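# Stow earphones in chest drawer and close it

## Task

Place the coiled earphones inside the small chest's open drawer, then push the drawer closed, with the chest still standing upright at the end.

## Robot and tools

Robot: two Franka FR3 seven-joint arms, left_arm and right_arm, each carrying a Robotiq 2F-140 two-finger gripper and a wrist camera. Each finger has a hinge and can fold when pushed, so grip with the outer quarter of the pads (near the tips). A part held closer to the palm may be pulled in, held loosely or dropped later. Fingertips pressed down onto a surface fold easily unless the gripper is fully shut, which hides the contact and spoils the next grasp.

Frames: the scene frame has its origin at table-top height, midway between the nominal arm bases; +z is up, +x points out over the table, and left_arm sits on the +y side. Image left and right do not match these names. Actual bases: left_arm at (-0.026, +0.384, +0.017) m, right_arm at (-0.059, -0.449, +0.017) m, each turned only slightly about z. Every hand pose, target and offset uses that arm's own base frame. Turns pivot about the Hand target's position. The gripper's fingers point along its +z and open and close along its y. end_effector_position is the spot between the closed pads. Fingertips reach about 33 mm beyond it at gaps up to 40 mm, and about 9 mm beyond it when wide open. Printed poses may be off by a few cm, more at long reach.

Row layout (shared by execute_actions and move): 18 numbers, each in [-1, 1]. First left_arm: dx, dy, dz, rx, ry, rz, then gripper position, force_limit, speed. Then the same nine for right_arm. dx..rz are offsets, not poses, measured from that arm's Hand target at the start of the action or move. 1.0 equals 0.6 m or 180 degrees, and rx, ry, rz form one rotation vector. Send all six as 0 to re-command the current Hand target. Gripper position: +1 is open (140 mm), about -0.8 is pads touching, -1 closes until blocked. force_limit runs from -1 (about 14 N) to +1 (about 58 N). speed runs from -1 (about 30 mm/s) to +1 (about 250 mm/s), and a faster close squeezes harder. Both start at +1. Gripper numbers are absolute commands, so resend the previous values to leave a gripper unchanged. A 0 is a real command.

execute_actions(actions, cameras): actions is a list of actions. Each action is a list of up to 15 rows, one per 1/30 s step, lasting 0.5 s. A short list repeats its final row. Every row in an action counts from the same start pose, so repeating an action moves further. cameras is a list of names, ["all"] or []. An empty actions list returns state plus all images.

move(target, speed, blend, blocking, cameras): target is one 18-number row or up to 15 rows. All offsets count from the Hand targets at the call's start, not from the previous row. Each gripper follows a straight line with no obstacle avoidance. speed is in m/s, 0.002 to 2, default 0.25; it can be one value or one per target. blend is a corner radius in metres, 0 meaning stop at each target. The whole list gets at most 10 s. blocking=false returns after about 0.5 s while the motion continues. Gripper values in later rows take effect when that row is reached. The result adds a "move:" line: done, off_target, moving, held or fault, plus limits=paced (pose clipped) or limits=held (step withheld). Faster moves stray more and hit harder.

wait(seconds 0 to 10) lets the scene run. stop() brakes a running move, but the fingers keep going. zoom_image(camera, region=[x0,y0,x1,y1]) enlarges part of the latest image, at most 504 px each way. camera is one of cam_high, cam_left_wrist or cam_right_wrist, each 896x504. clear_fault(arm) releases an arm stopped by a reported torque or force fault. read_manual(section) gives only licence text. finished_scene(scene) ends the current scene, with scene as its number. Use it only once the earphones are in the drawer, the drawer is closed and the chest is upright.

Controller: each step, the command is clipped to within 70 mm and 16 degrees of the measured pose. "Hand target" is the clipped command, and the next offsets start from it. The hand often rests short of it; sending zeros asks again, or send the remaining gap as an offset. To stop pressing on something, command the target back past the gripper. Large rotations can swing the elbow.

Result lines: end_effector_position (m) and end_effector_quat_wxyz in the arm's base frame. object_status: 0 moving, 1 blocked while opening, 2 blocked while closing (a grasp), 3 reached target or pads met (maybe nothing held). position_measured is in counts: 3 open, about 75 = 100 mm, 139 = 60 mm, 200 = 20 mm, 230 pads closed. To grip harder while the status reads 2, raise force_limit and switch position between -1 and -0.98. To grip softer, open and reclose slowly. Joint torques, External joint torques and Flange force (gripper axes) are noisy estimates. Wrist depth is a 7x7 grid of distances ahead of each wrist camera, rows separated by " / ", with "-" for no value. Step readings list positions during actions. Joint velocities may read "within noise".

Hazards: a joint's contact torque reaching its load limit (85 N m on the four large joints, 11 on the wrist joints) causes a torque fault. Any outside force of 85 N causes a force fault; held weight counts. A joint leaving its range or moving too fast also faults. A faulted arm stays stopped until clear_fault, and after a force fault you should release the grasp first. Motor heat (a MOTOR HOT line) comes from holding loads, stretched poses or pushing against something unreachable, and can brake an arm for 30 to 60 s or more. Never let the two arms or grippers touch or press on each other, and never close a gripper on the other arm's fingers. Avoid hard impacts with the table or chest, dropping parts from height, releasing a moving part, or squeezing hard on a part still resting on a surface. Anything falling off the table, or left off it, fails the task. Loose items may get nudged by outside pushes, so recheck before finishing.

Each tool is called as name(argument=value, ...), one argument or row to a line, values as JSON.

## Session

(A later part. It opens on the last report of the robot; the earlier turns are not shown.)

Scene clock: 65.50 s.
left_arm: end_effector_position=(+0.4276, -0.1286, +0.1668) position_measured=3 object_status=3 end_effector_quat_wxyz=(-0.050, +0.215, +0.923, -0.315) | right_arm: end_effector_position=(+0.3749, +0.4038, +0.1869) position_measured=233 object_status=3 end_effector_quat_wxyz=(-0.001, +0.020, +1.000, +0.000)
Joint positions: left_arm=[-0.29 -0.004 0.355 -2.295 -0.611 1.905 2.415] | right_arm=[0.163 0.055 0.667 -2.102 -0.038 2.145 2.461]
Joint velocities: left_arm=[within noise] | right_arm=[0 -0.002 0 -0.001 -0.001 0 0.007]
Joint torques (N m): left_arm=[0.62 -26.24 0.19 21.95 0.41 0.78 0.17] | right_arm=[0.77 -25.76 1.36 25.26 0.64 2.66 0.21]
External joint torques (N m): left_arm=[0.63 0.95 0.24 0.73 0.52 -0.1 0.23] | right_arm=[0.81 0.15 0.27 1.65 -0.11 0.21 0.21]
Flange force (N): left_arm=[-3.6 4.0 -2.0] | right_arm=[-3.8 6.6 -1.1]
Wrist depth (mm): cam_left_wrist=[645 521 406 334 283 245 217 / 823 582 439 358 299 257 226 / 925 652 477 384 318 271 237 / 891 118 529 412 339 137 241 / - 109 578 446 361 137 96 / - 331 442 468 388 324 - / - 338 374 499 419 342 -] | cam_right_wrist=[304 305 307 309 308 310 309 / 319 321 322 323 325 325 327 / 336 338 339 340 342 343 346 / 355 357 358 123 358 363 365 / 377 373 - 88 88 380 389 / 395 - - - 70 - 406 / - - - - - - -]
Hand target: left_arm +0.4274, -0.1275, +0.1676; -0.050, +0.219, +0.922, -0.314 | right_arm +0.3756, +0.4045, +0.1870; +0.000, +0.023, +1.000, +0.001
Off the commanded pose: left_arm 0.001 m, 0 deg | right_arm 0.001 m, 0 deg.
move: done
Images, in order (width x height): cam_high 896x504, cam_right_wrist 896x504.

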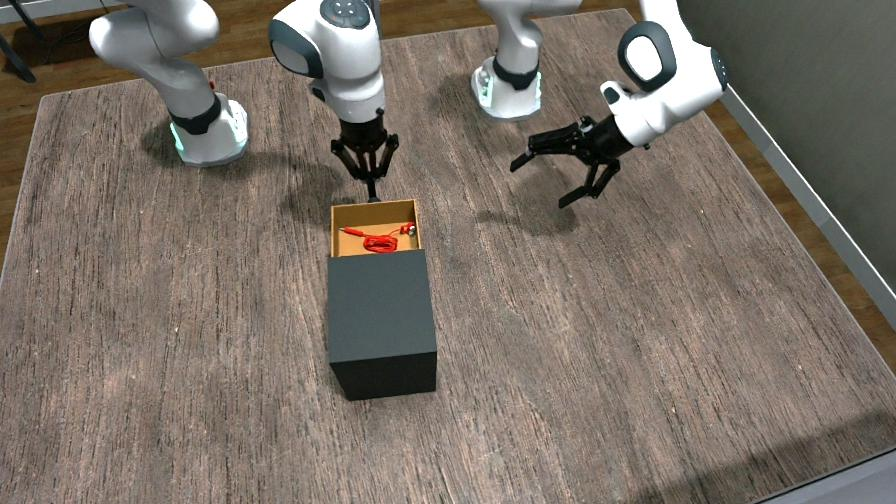

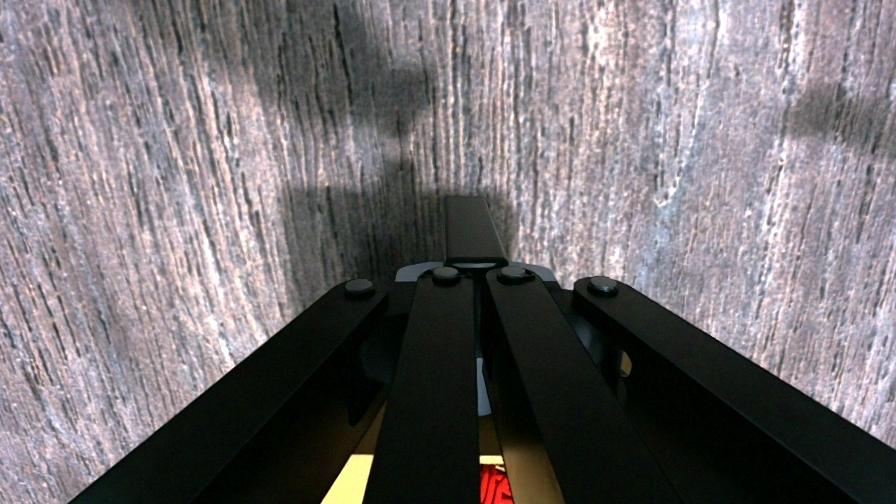

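move(
  target=[
    [0, 0, 0, 0, 0, 0, 1, 1, 1, 0.0583, 0.002, 0, 0, 0, 0, -1, -0.8, 0],
    [0, 0, 0, 0, 0, 0, 1, 1, 1, 0.1997, -0.0054, 0, 0, 0, 0, -1, -0.8, 0],
  ],
  speed=[0.06, 0.1],
  blend=[0.01, 0],
  cameras=["cam_right_wrist", "cam_high"],
)

Scene clock: 68.20 s.
left_arm: end_effector_position=(+0.4276, -0.1286, +0.1668) position_measured=3 object_status=3 end_effector_quat_wxyz=(-0.050, +0.215, +0.923, -0.315) | right_arm: end_effector_position=(+0.4961, +0.4012, +0.1874) position_measured=233 object_status=3 end_effector_quat_wxyz=(+0.001, +0.028, +1.000, +0.002)
Joint positions: left_arm=[-0.29 -0.004 0.355 -2.295 -0.611 1.905 2.415] | right_arm=[0.16 0.346 0.585 -1.757 -0.209 2.043 2.439]
Joint velocities: left_arm=[within noise] | right_arm=[0 -0.001 0 0.001 -0.001 -0.003 -0.004]
Joint torques (N m): left_arm=[0.71 -26.21 0.21 21.94 0.4 0.81 0.12] | right_arm=[0.83 -37.14 6.67 25.47 0.68 2.1 -0.14]
External joint torques (N m): left_arm=[0.83 0.87 0.36 0.86 0.52 -0.05 0.19] | right_arm=[0.85 0.04 0.31 1.86 -0.12 -0.35 -0.14]
Flange force (N): left_arm=[-3.6 4.1 -2.3] | right_arm=[-7.0 7.6 -3.2]
Wrist depth (mm): cam_left_wrist=[632 523 408 334 283 245 216 / 810 574 442 358 301 257 226 / 932 640 477 380 316 272 236 / 2478 118 529 412 338 137 240 / - 110 574 447 359 137 96 / - 382 448 470 387 324 - / - 349 394 494 419 340 -] | cam_right_wrist=[302 303 306 307 307 308 309 / 317 319 319 321 324 325 325 / 334 336 338 337 340 340 344 / 354 354 353 123 352 362 364 / 374 372 - 88 88 379 386 / 393 - - - 70 - 406 / - - - - - - -]
Hand target: left_arm +0.4274, -0.1275, +0.1676; -0.050, +0.219, +0.922, -0.314 | right_arm +0.4955, +0.4012, +0.1870; +0.000, +0.023, +1.000, +0.001
Off the commanded pose: left_arm 0.001 m, 0 deg | right_arm 0.001 m, 1 deg.
move: done
Images, in order (width x height): cam_high 896x504, cam_right_wrist 896x504.

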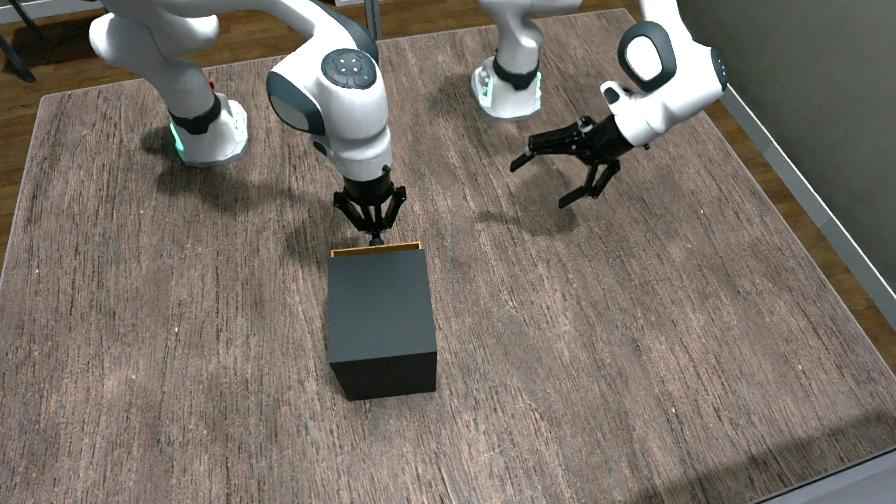

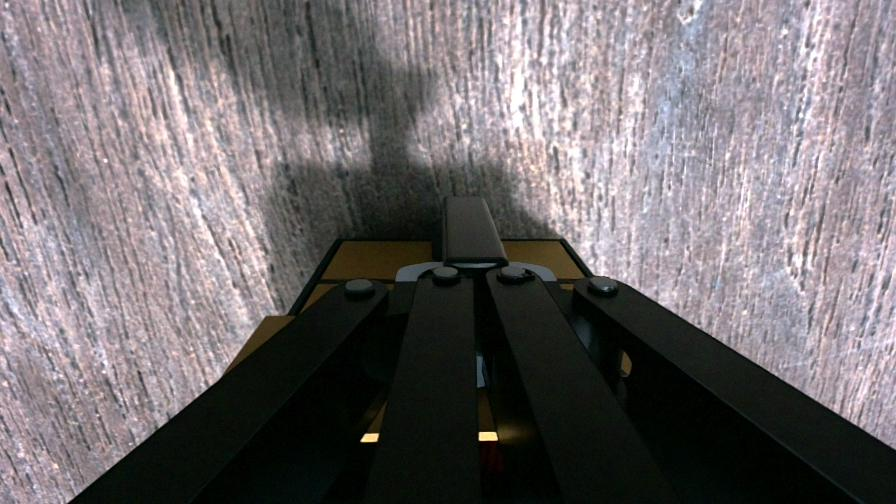

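move(
  target=[0, 0, 0, 0, 0, 0, 1, 1, 1, 0.02, -0.001, 0, 0, 0, 0, -1, -0.8, 0],
  speed=0.05,
  cameras=["cam_high", "cam_right_wrist"],
)

zoom_image(
  camera="cam_high",
  region=[310, 180, 450, 410],
)

Scene clock: 69.47 s.
left_arm: end_effector_position=(+0.4276, -0.1286, +0.1668) position_measured=3 object_status=3 end_effector_quat_wxyz=(-0.050, +0.215, +0.923, -0.315) | right_arm: end_effector_position=(+0.5070, +0.4018, +0.1875) position_measured=233 object_status=3 end_effector_quat_wxyz=(+0.000, +0.026, +1.000, +0.002)
Joint positions: left_arm=[-0.29 -0.004 0.355 -2.295 -0.611 1.905 2.415] | right_arm=[0.161 0.376 0.583 -1.716 -0.224 2.028 2.433]
Joint velocities: left_arm=[within noise] | right_arm=[-0.001 0.002 -0.001 0 -0.003 -0.004 -0.003]
Joint torques (N m): left_arm=[0.65 -26.25 0.22 21.93 0.41 0.81 0.16] | right_arm=[0.14 -38.23 6.72 25.12 0.58 2.2 -0.26]
External joint torques (N m): left_arm=[0.64 0.94 0.24 0.73 0.52 -0.07 0.22] | right_arm=[0.42 -0.12 0.1 1.54 -0.23 -0.24 -0.26]
Flange force (N): left_arm=[-3.5 3.9 -1.9] | right_arm=[-5.8 5.3 -2.7]
Wrist depth (mm): cam_left_wrist=[637 522 408 336 283 246 216 / 820 576 443 358 299 258 226 / 964 647 479 382 320 272 235 / 2453 118 527 411 337 136 241 / - 109 589 444 361 136 96 / - 379 435 470 387 324 - / - 359 392 492 416 341 -] | cam_right_wrist=[302 302 305 307 307 309 309 / 317 318 320 322 323 324 326 / 335 335 337 337 342 342 343 / 354 355 349 123 352 363 363 / 374 372 - 88 88 380 387 / 393 - - - 70 - 406 / - - - - - - -]
Hand target: left_arm +0.4274, -0.1275, +0.1676; -0.050, +0.219, +0.922, -0.314 | right_arm +0.5075, +0.4006, +0.1870; +0.000, +0.023, +1.000, +0.001
Off the commanded pose: left_arm 0.001 m, 0 deg | right_arm 0.001 m, 0 deg.
move: done
Images, in order (width x height): cam_high 896x504, cam_right_wrist 896x504.

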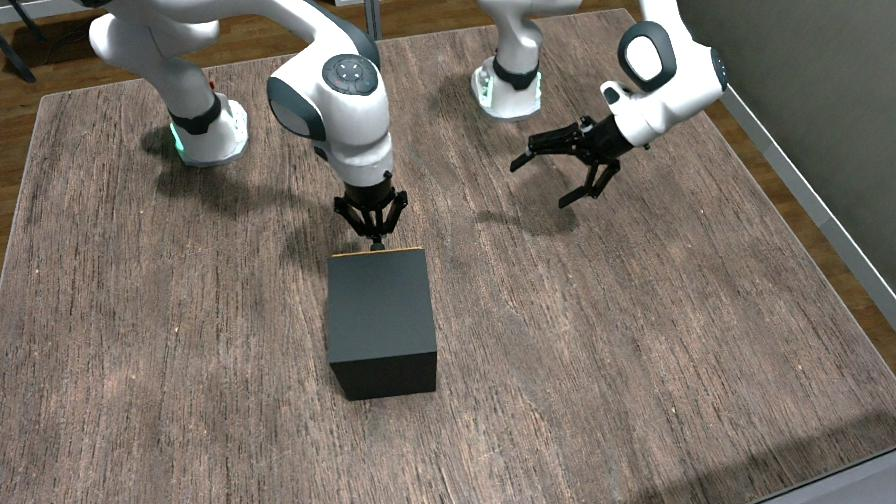

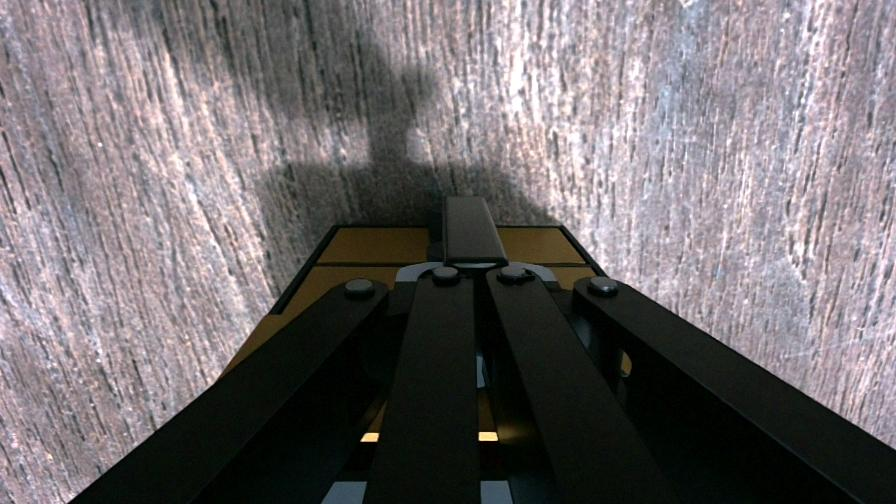

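Scaled by 2.191 from the camera's 896x504 image, which has a finer 1280x720 frame.

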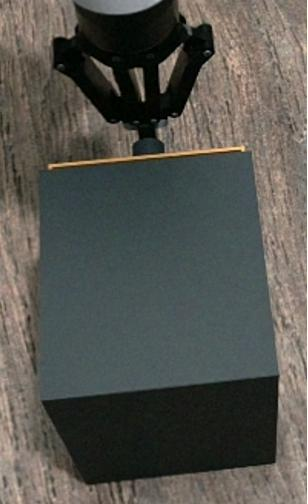

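move(
  target=[0, 0, 0, 0, 0, 0, 1, 1, 1, 0.01, -0.0005, 0, 0, 0, 0, -1, -0.8, 0],
  speed=0.03,
  cameras=["cam_high", "cam_right_wrist"],
)

zoom_image(
  camera="cam_high",
  region=[310, 180, 450, 410],
)

Scene clock: 88.50 s.
left_arm: end_effector_position=(+0.4276, -0.1286, +0.1668) position_measured=3 object_status=3 end_effector_quat_wxyz=(-0.050, +0.215, +0.923, -0.315) | right_arm: end_effector_position=(+0.5125, +0.4019, +0.1875) position_measured=233 object_status=3 end_effector_quat_wxyz=(+0.000, +0.026, +1.000, +0.002)
Joint positions: left_arm=[-0.29 -0.004 0.355 -2.295 -0.611 1.905 2.415] | right_arm=[0.161 0.392 0.582 -1.694 -0.232 2.019 2.43]
Joint torques (N m): left_arm=[0.68 -26.16 0.16 21.96 0.4 0.79 0.15] | right_arm=[0.11 -38.68 6.98 25.42 0.61 2.33 -0.19]
External joint torques (N m): left_arm=[0.67 0.97 0.19 0.82 0.52 -0.08 0.21] | right_arm=[0.08 0.27 -0.18 1.76 -0.22 -0.13 -0.19]
Flange force (N): left_arm=[-3.9 4.0 -2.1] | right_arm=[-7.6 6.3 -2.4]
Wrist depth (mm): cam_left_wrist=[637 519 408 333 283 245 216 / 818 578 444 356 300 258 226 / 953 649 479 382 317 271 237 / - 118 528 411 338 136 240 / - 109 576 451 361 137 96 / - 378 451 471 388 324 - / - 377 412 496 419 341 -] | cam_right_wrist=[303 303 305 306 308 308 310 / 317 319 322 321 324 325 326 / 334 336 337 340 341 342 344 / 354 355 347 114 352 361 365 / 375 372 - 88 88 378 386 / 393 - - - 70 - 406 / - - - - - - -]
Hand target: left_arm +0.4274, -0.1275, +0.1676; -0.050, +0.219, +0.922, -0.314 | right_arm +0.5135, +0.4003, +0.1870; +0.000, +0.023, +1.000, +0.001
Off the commanded pose: left_arm 0.001 m, 0 deg | right_arm 0.002 m, 0 deg.
move: done
Images, in order (width x height): cam_high 896x504, cam_right_wrist 896x504.

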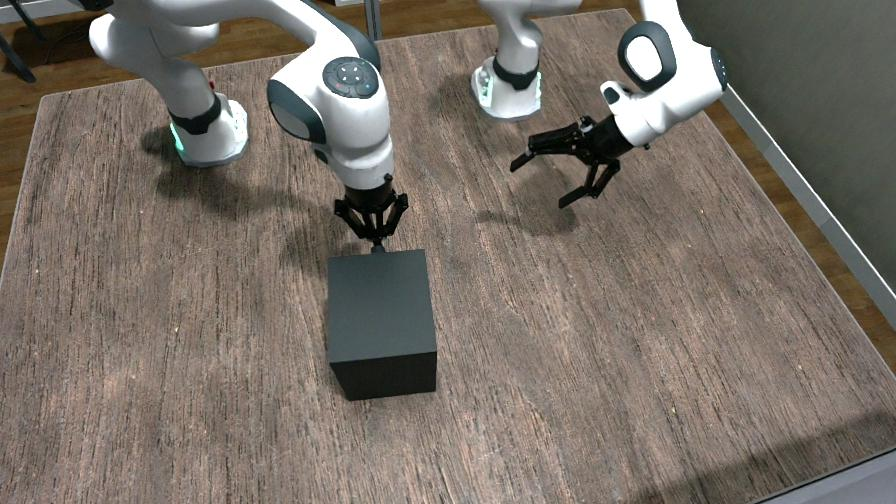

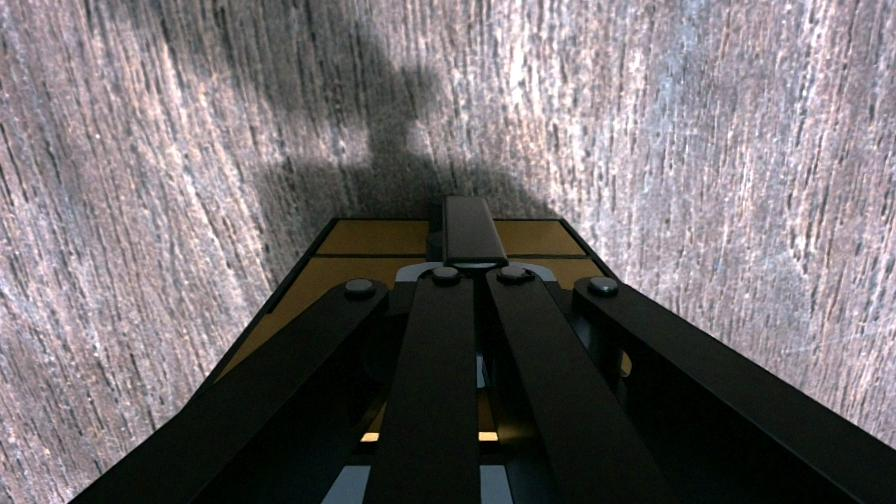

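Scaled by 2.191 from the camera's 896x504 image, which has a finer 1280x720 frame.

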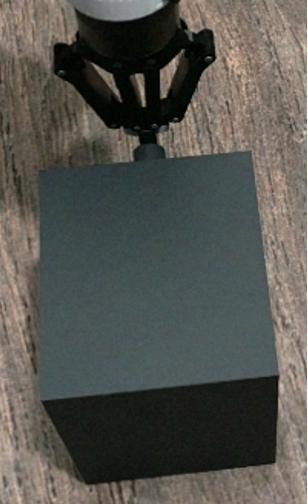

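move(
  target=[0, 0, 0, 0, 0, 0, 1, 1, 1, 0.0067, -0.0003, 0, 0, 0, 0, -1, -0.8, 0],
  speed=0.03,
  cameras=["all"],
)

zoom_image(
  camera="cam_left_wrist",
  region=[100, 200, 500, 504],
)

Scene clock: 89.63 s.
left_arm: end_effector_position=(+0.4276, -0.1286, +0.1668) position_measured=3 object_status=3 end_effector_quat_wxyz=(-0.050, +0.215, +0.923, -0.315) | right_arm: end_effector_position=(+0.5163, +0.4020, +0.1876) position_measured=233 object_status=3 end_effector_quat_wxyz=(+0.000, +0.025, +1.000, +0.002)
Joint positions: left_arm=[-0.29 -0.004 0.355 -2.295 -0.611 1.905 2.415] | right_arm=[0.161 0.403 0.581 -1.68 -0.237 2.014 2.429]
Joint torques (N m): left_arm=[0.66 -26.26 0.21 21.95 0.41 0.8 0.14] | right_arm=[0.02 -38.52 7.11 25.09 0.63 2.17 -0.16]
External joint torques (N m): left_arm=[0.81 0.89 0.39 0.77 0.54 -0.07 0.2] | right_arm=[0.1 0.68 -0.11 1.47 -0.18 -0.29 -0.16]
Flange force (N): left_arm=[-3.4 4.1 -2.2] | right_arm=[-7.8 6.6 -2.0]
Wrist depth (mm): cam_left_wrist=[649 527 408 334 284 246 216 / 818 579 439 357 299 258 226 / 928 650 485 380 318 271 236 / 1007 118 528 410 337 137 240 / - 110 584 447 361 137 96 / - 388 442 471 388 324 - / - 364 394 497 417 341 -] | cam_right_wrist=[302 303 304 307 307 307 310 / 317 319 320 322 325 325 326 / 334 336 338 335 340 342 343 / 353 356 352 123 329 363 363 / 374 373 - 88 88 379 385 / 393 - - - 70 - 408 / - - - - - - -]
Hand target: left_arm +0.4274, -0.1275, +0.1676; -0.050, +0.219, +0.922, -0.314 | right_arm +0.5175, +0.4001, +0.1870; +0.000, +0.023, +1.000, +0.001
Off the commanded pose: left_arm 0.001 m, 0 deg | right_arm 0.002 m, 0 deg.
move: done

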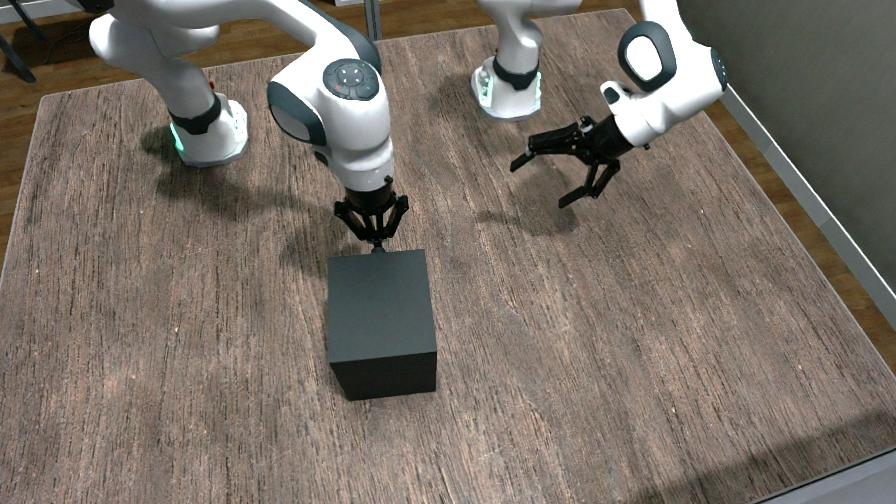

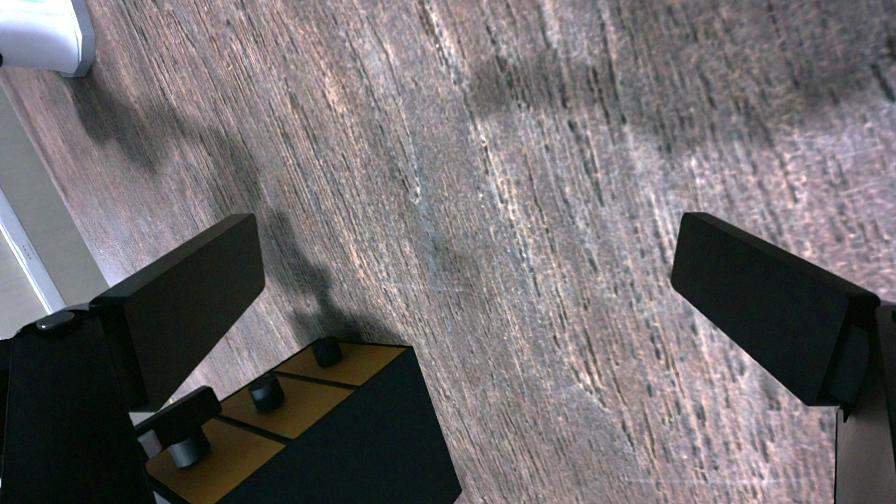

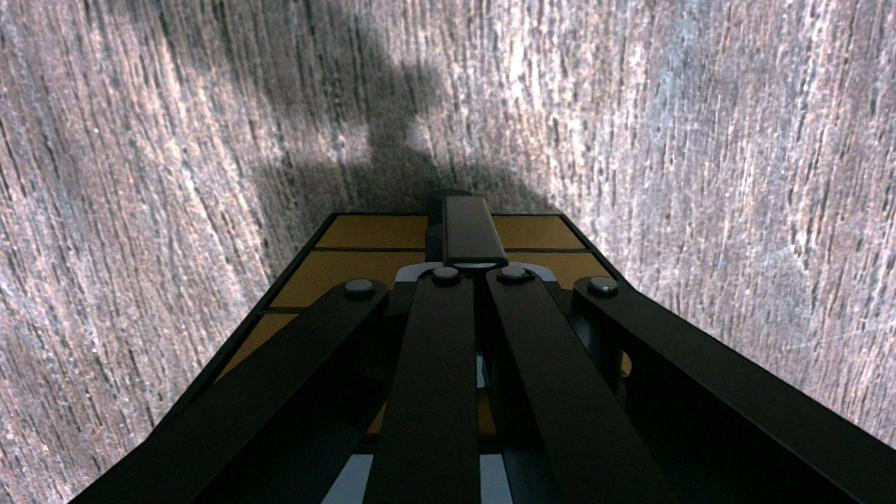

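Scaled by 1.260 from the camera's 896x504 image, which has a finer 1280x720 frame.

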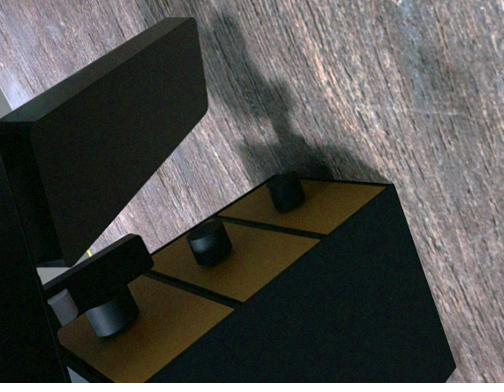

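zoom_image(
  camera="cam_left_wrist",
  region=[120, 320, 440, 504],
)

zoom_image(
  camera="cam_right_wrist",
  region=[140, 180, 640, 504],
)

Scaled by 1.575 from the camera's 896x504 image, which has a finer 1280x720 frame.

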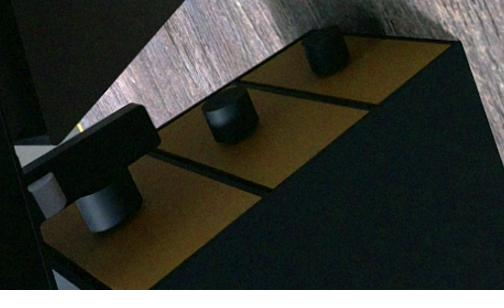

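Scaled by 1.008 from the camera's 896x504 image, which has a finer 1280x720 frame.

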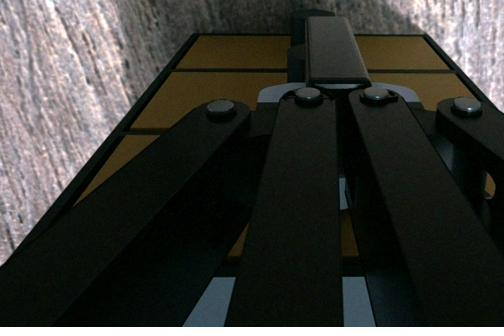

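move(
  target=[0, 0, 0, 0, 0, 0, 1, 1, 1, 0.005, -0.0002, 0, 0, 0, 0, -1, -0.8, 0],
  speed=0.02,
  cameras=["all"],
)

zoom_image(
  camera="cam_left_wrist",
  region=[120, 320, 440, 504],
)

zoom_image(
  camera="cam_right_wrist",
  region=[140, 180, 640, 504],
)

Scene clock: 91.40 s.
left_arm: end_effector_position=(+0.4276, -0.1286, +0.1668) position_measured=3 object_status=3 end_effector_quat_wxyz=(-0.050, +0.215, +0.923, -0.315) | right_arm: end_effector_position=(+0.5175, +0.4019, +0.1876) position_measured=233 object_status=3 end_effector_quat_wxyz=(-0.002, +0.025, +1.000, +0.001)
Joint positions: left_arm=[-0.29 -0.004 0.355 -2.295 -0.611 1.905 2.415] | right_arm=[0.161 0.41 0.581 -1.67 -0.239 2.006 2.427]
Joint torques (N m): left_arm=[0.64 -26.2 0.27 21.98 0.41 0.8 0.14] | right_arm=[-0.73 -38.53 6.05 25.77 0.02 2.79 -0.21]
External joint torques (N m): left_arm=[0.62 0.98 0.29 0.8 0.52 -0.08 0.2] | right_arm=[-0.54 0.86 -1.19 2.17 -0.8 0.34 -0.21]
Flange force (N): left_arm=[-3.8 4.1 -2.0] | right_arm=[-11.2 8.0 -0.9]
Wrist depth (mm): cam_left_wrist=[632 521 407 333 283 246 217 / 823 580 442 359 299 258 226 / 979 639 483 382 319 272 235 / 1050 118 528 412 339 137 240 / - 109 575 449 361 137 96 / - 388 438 470 387 324 - / - 370 393 501 416 342 -] | cam_right_wrist=[303 305 306 306 307 307 308 / 318 319 321 322 323 323 325 / 335 336 338 336 341 341 344 / 354 355 347 114 358 362 362 / 374 372 - 88 88 379 386 / 393 - - - 70 - 403 / - - - - - - -]
Hand target: left_arm +0.4274, -0.1275, +0.1676; -0.050, +0.219, +0.922, -0.314 | right_arm +0.5205, +0.4000, +0.1870; +0.000, +0.023, +1.000, +0.001
Off the commanded pose: left_arm 0.001 m, 0 deg | right_arm 0.004 m, 0 deg.
move: off_target (right_arm)

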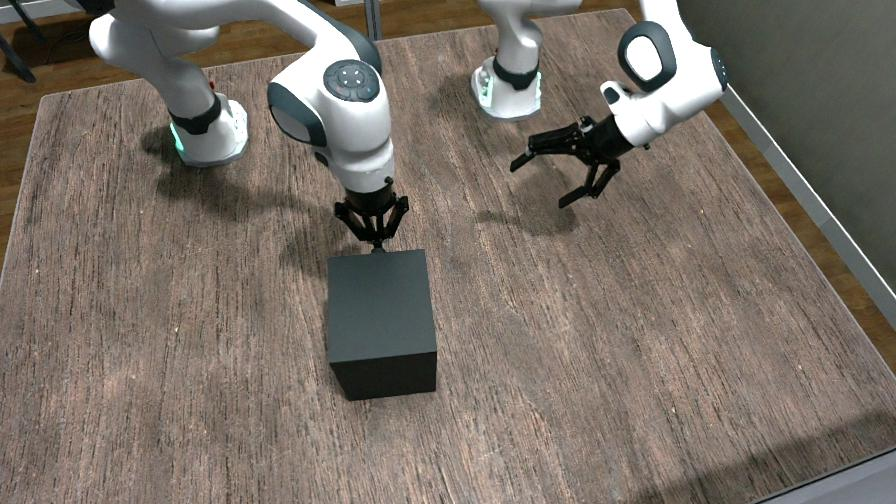

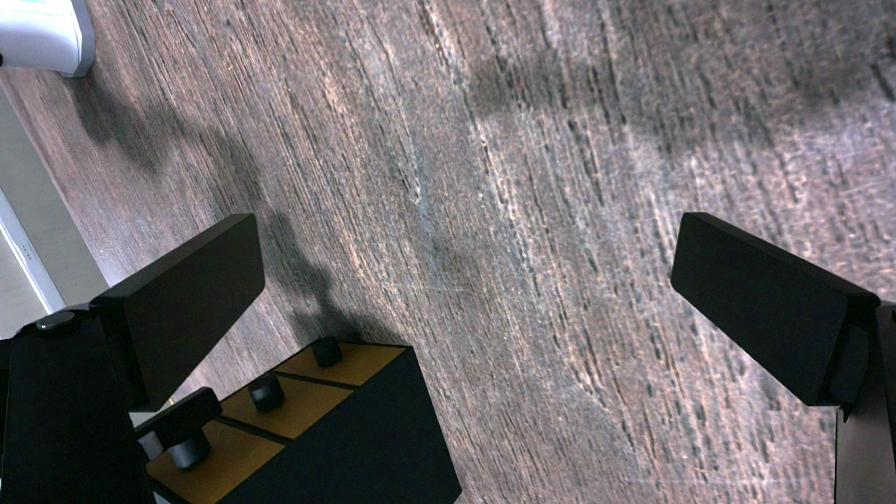

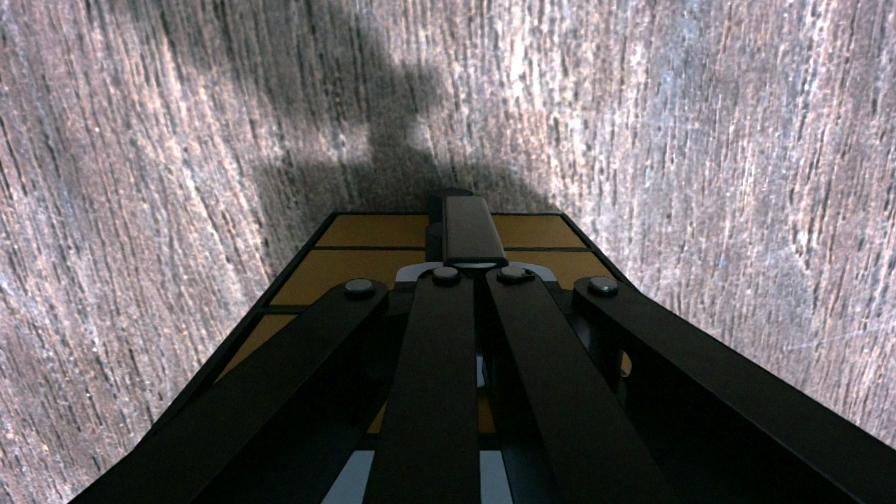

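Scaled by 1.575 from the camera's 896x504 image, which has a finer 1280x720 frame.

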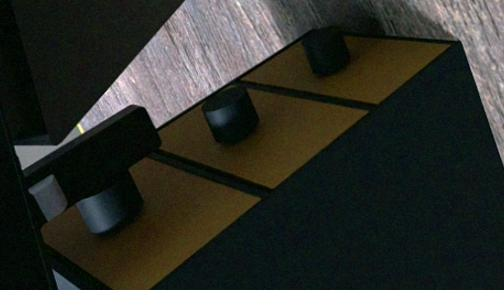

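Scaled by 1.008 from the camera's 896x504 image, which has a finer 1280x720 frame.

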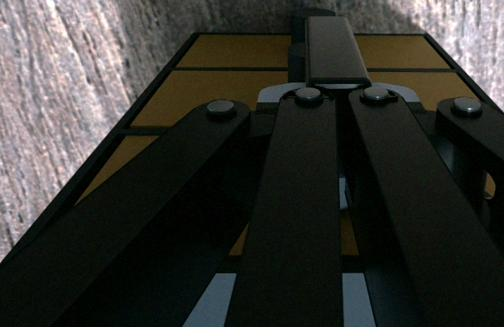

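move(
  target=[0, 0, 0, 0, 0, 0, 1, 1, 1, -0.14, 0.006, 0, 0, 0, 0, -1, -0.8, 0],
  speed=0.15,
  cameras=["all"],
)

zoom_image(
  camera="cam_left_wrist",
  region=[120, 320, 440, 504],
)

Scene clock: 92.97 s.
left_arm: end_effector_position=(+0.4276, -0.1286, +0.1668) position_measured=3 object_status=3 end_effector_quat_wxyz=(-0.050, +0.215, +0.923, -0.315) | right_arm: end_effector_position=(+0.4352, +0.4038, +0.1862) position_measured=233 object_status=3 end_effector_quat_wxyz=(-0.001, +0.018, +1.000, -0.001)
Joint positions: left_arm=[-0.29 -0.004 0.355 -2.295 -0.611 1.905 2.415] | right_arm=[0.146 0.208 0.638 -1.937 -0.143 2.098 2.452]
Joint velocities: left_arm=[within noise] | right_arm=[-0.001 0 0 0.001 0.002 0.004 0.004]
Joint torques (N m): left_arm=[0.7 -26.27 0.22 21.96 0.41 0.81 0.15] | right_arm=[-0.23 -32.46 3.95 24.38 1.32 2.65 0.19]
External joint torques (N m): left_arm=[0.71 0.94 0.27 0.79 0.53 -0.07 0.22] | right_arm=[-0.15 -1.18 -0.11 0.89 0.54 0.23 0.19]
Flange force (N): left_arm=[-3.6 4.0 -2.1] | right_arm=[1.3 -1.4 -2.4]
Wrist depth (mm): cam_left_wrist=[635 522 405 337 284 246 217 / 818 578 441 357 299 257 226 / 901 649 482 383 318 273 236 / 999 118 529 414 338 137 242 / - 109 591 447 361 137 96 / - 498 443 468 388 324 - / - 380 394 496 419 341 -] | cam_right_wrist=[303 304 305 306 307 308 308 / 318 319 321 321 322 323 323 / 336 337 339 338 340 341 342 / 355 356 356 123 357 361 361 / 377 374 - 88 88 378 384 / 395 - - - 70 - 405 / - - - - - - -]
Hand target: left_arm +0.4274, -0.1275, +0.1676; -0.050, +0.219, +0.922, -0.314 | right_arm +0.4365, +0.4036, +0.1870; +0.000, +0.023, +1.000, +0.001
Off the commanded pose: left_arm 0.001 m, 0 deg | right_arm 0.001 m, 1 deg.
move: done

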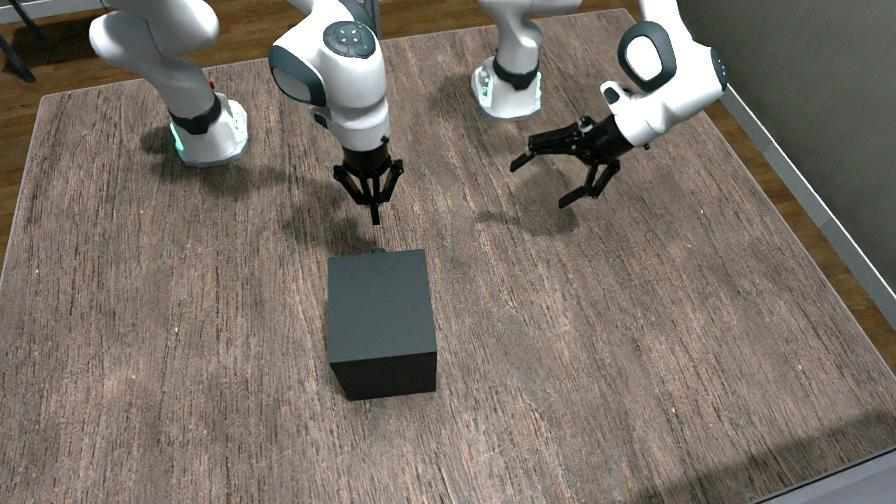

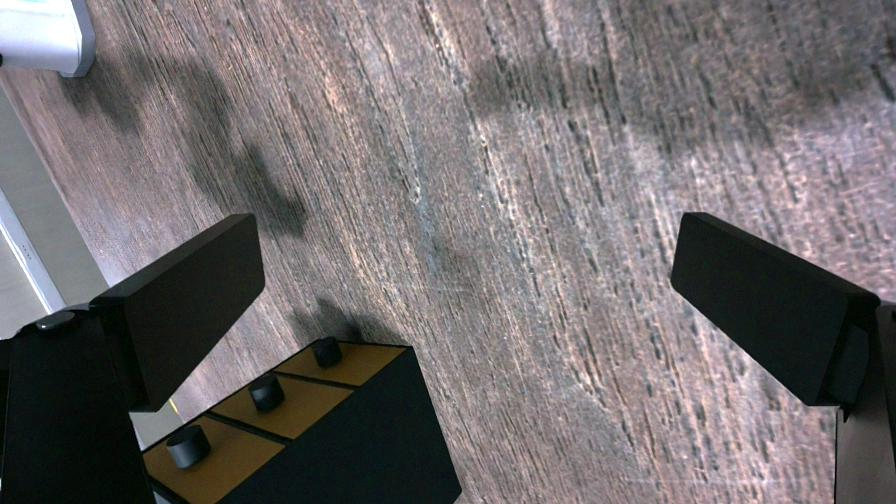

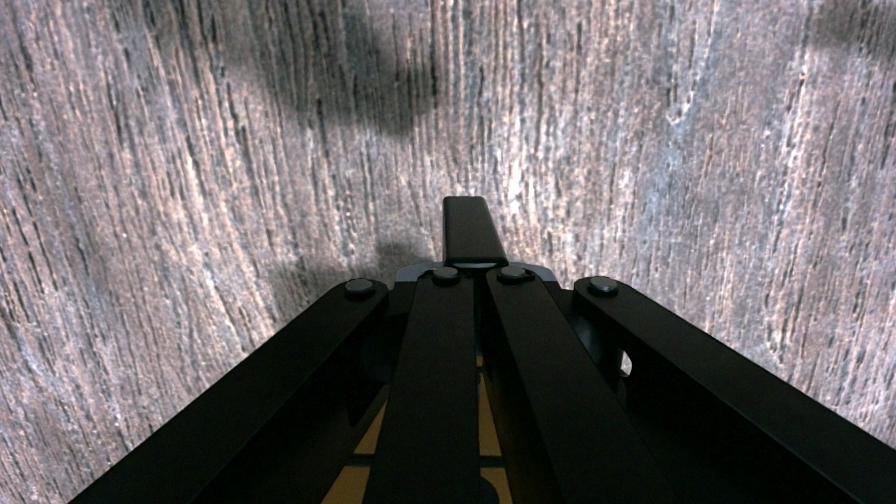

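Scaled by 1.575 from the camera's 896x504 image, which has a finer 1280x720 frame.

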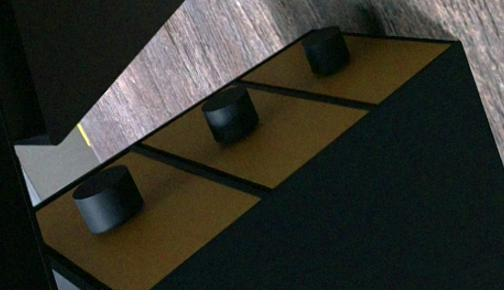

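Drawer is closed flush and the chest is upright.

finished_scene(
  scene=1,
)

The scene is finished: the task was done.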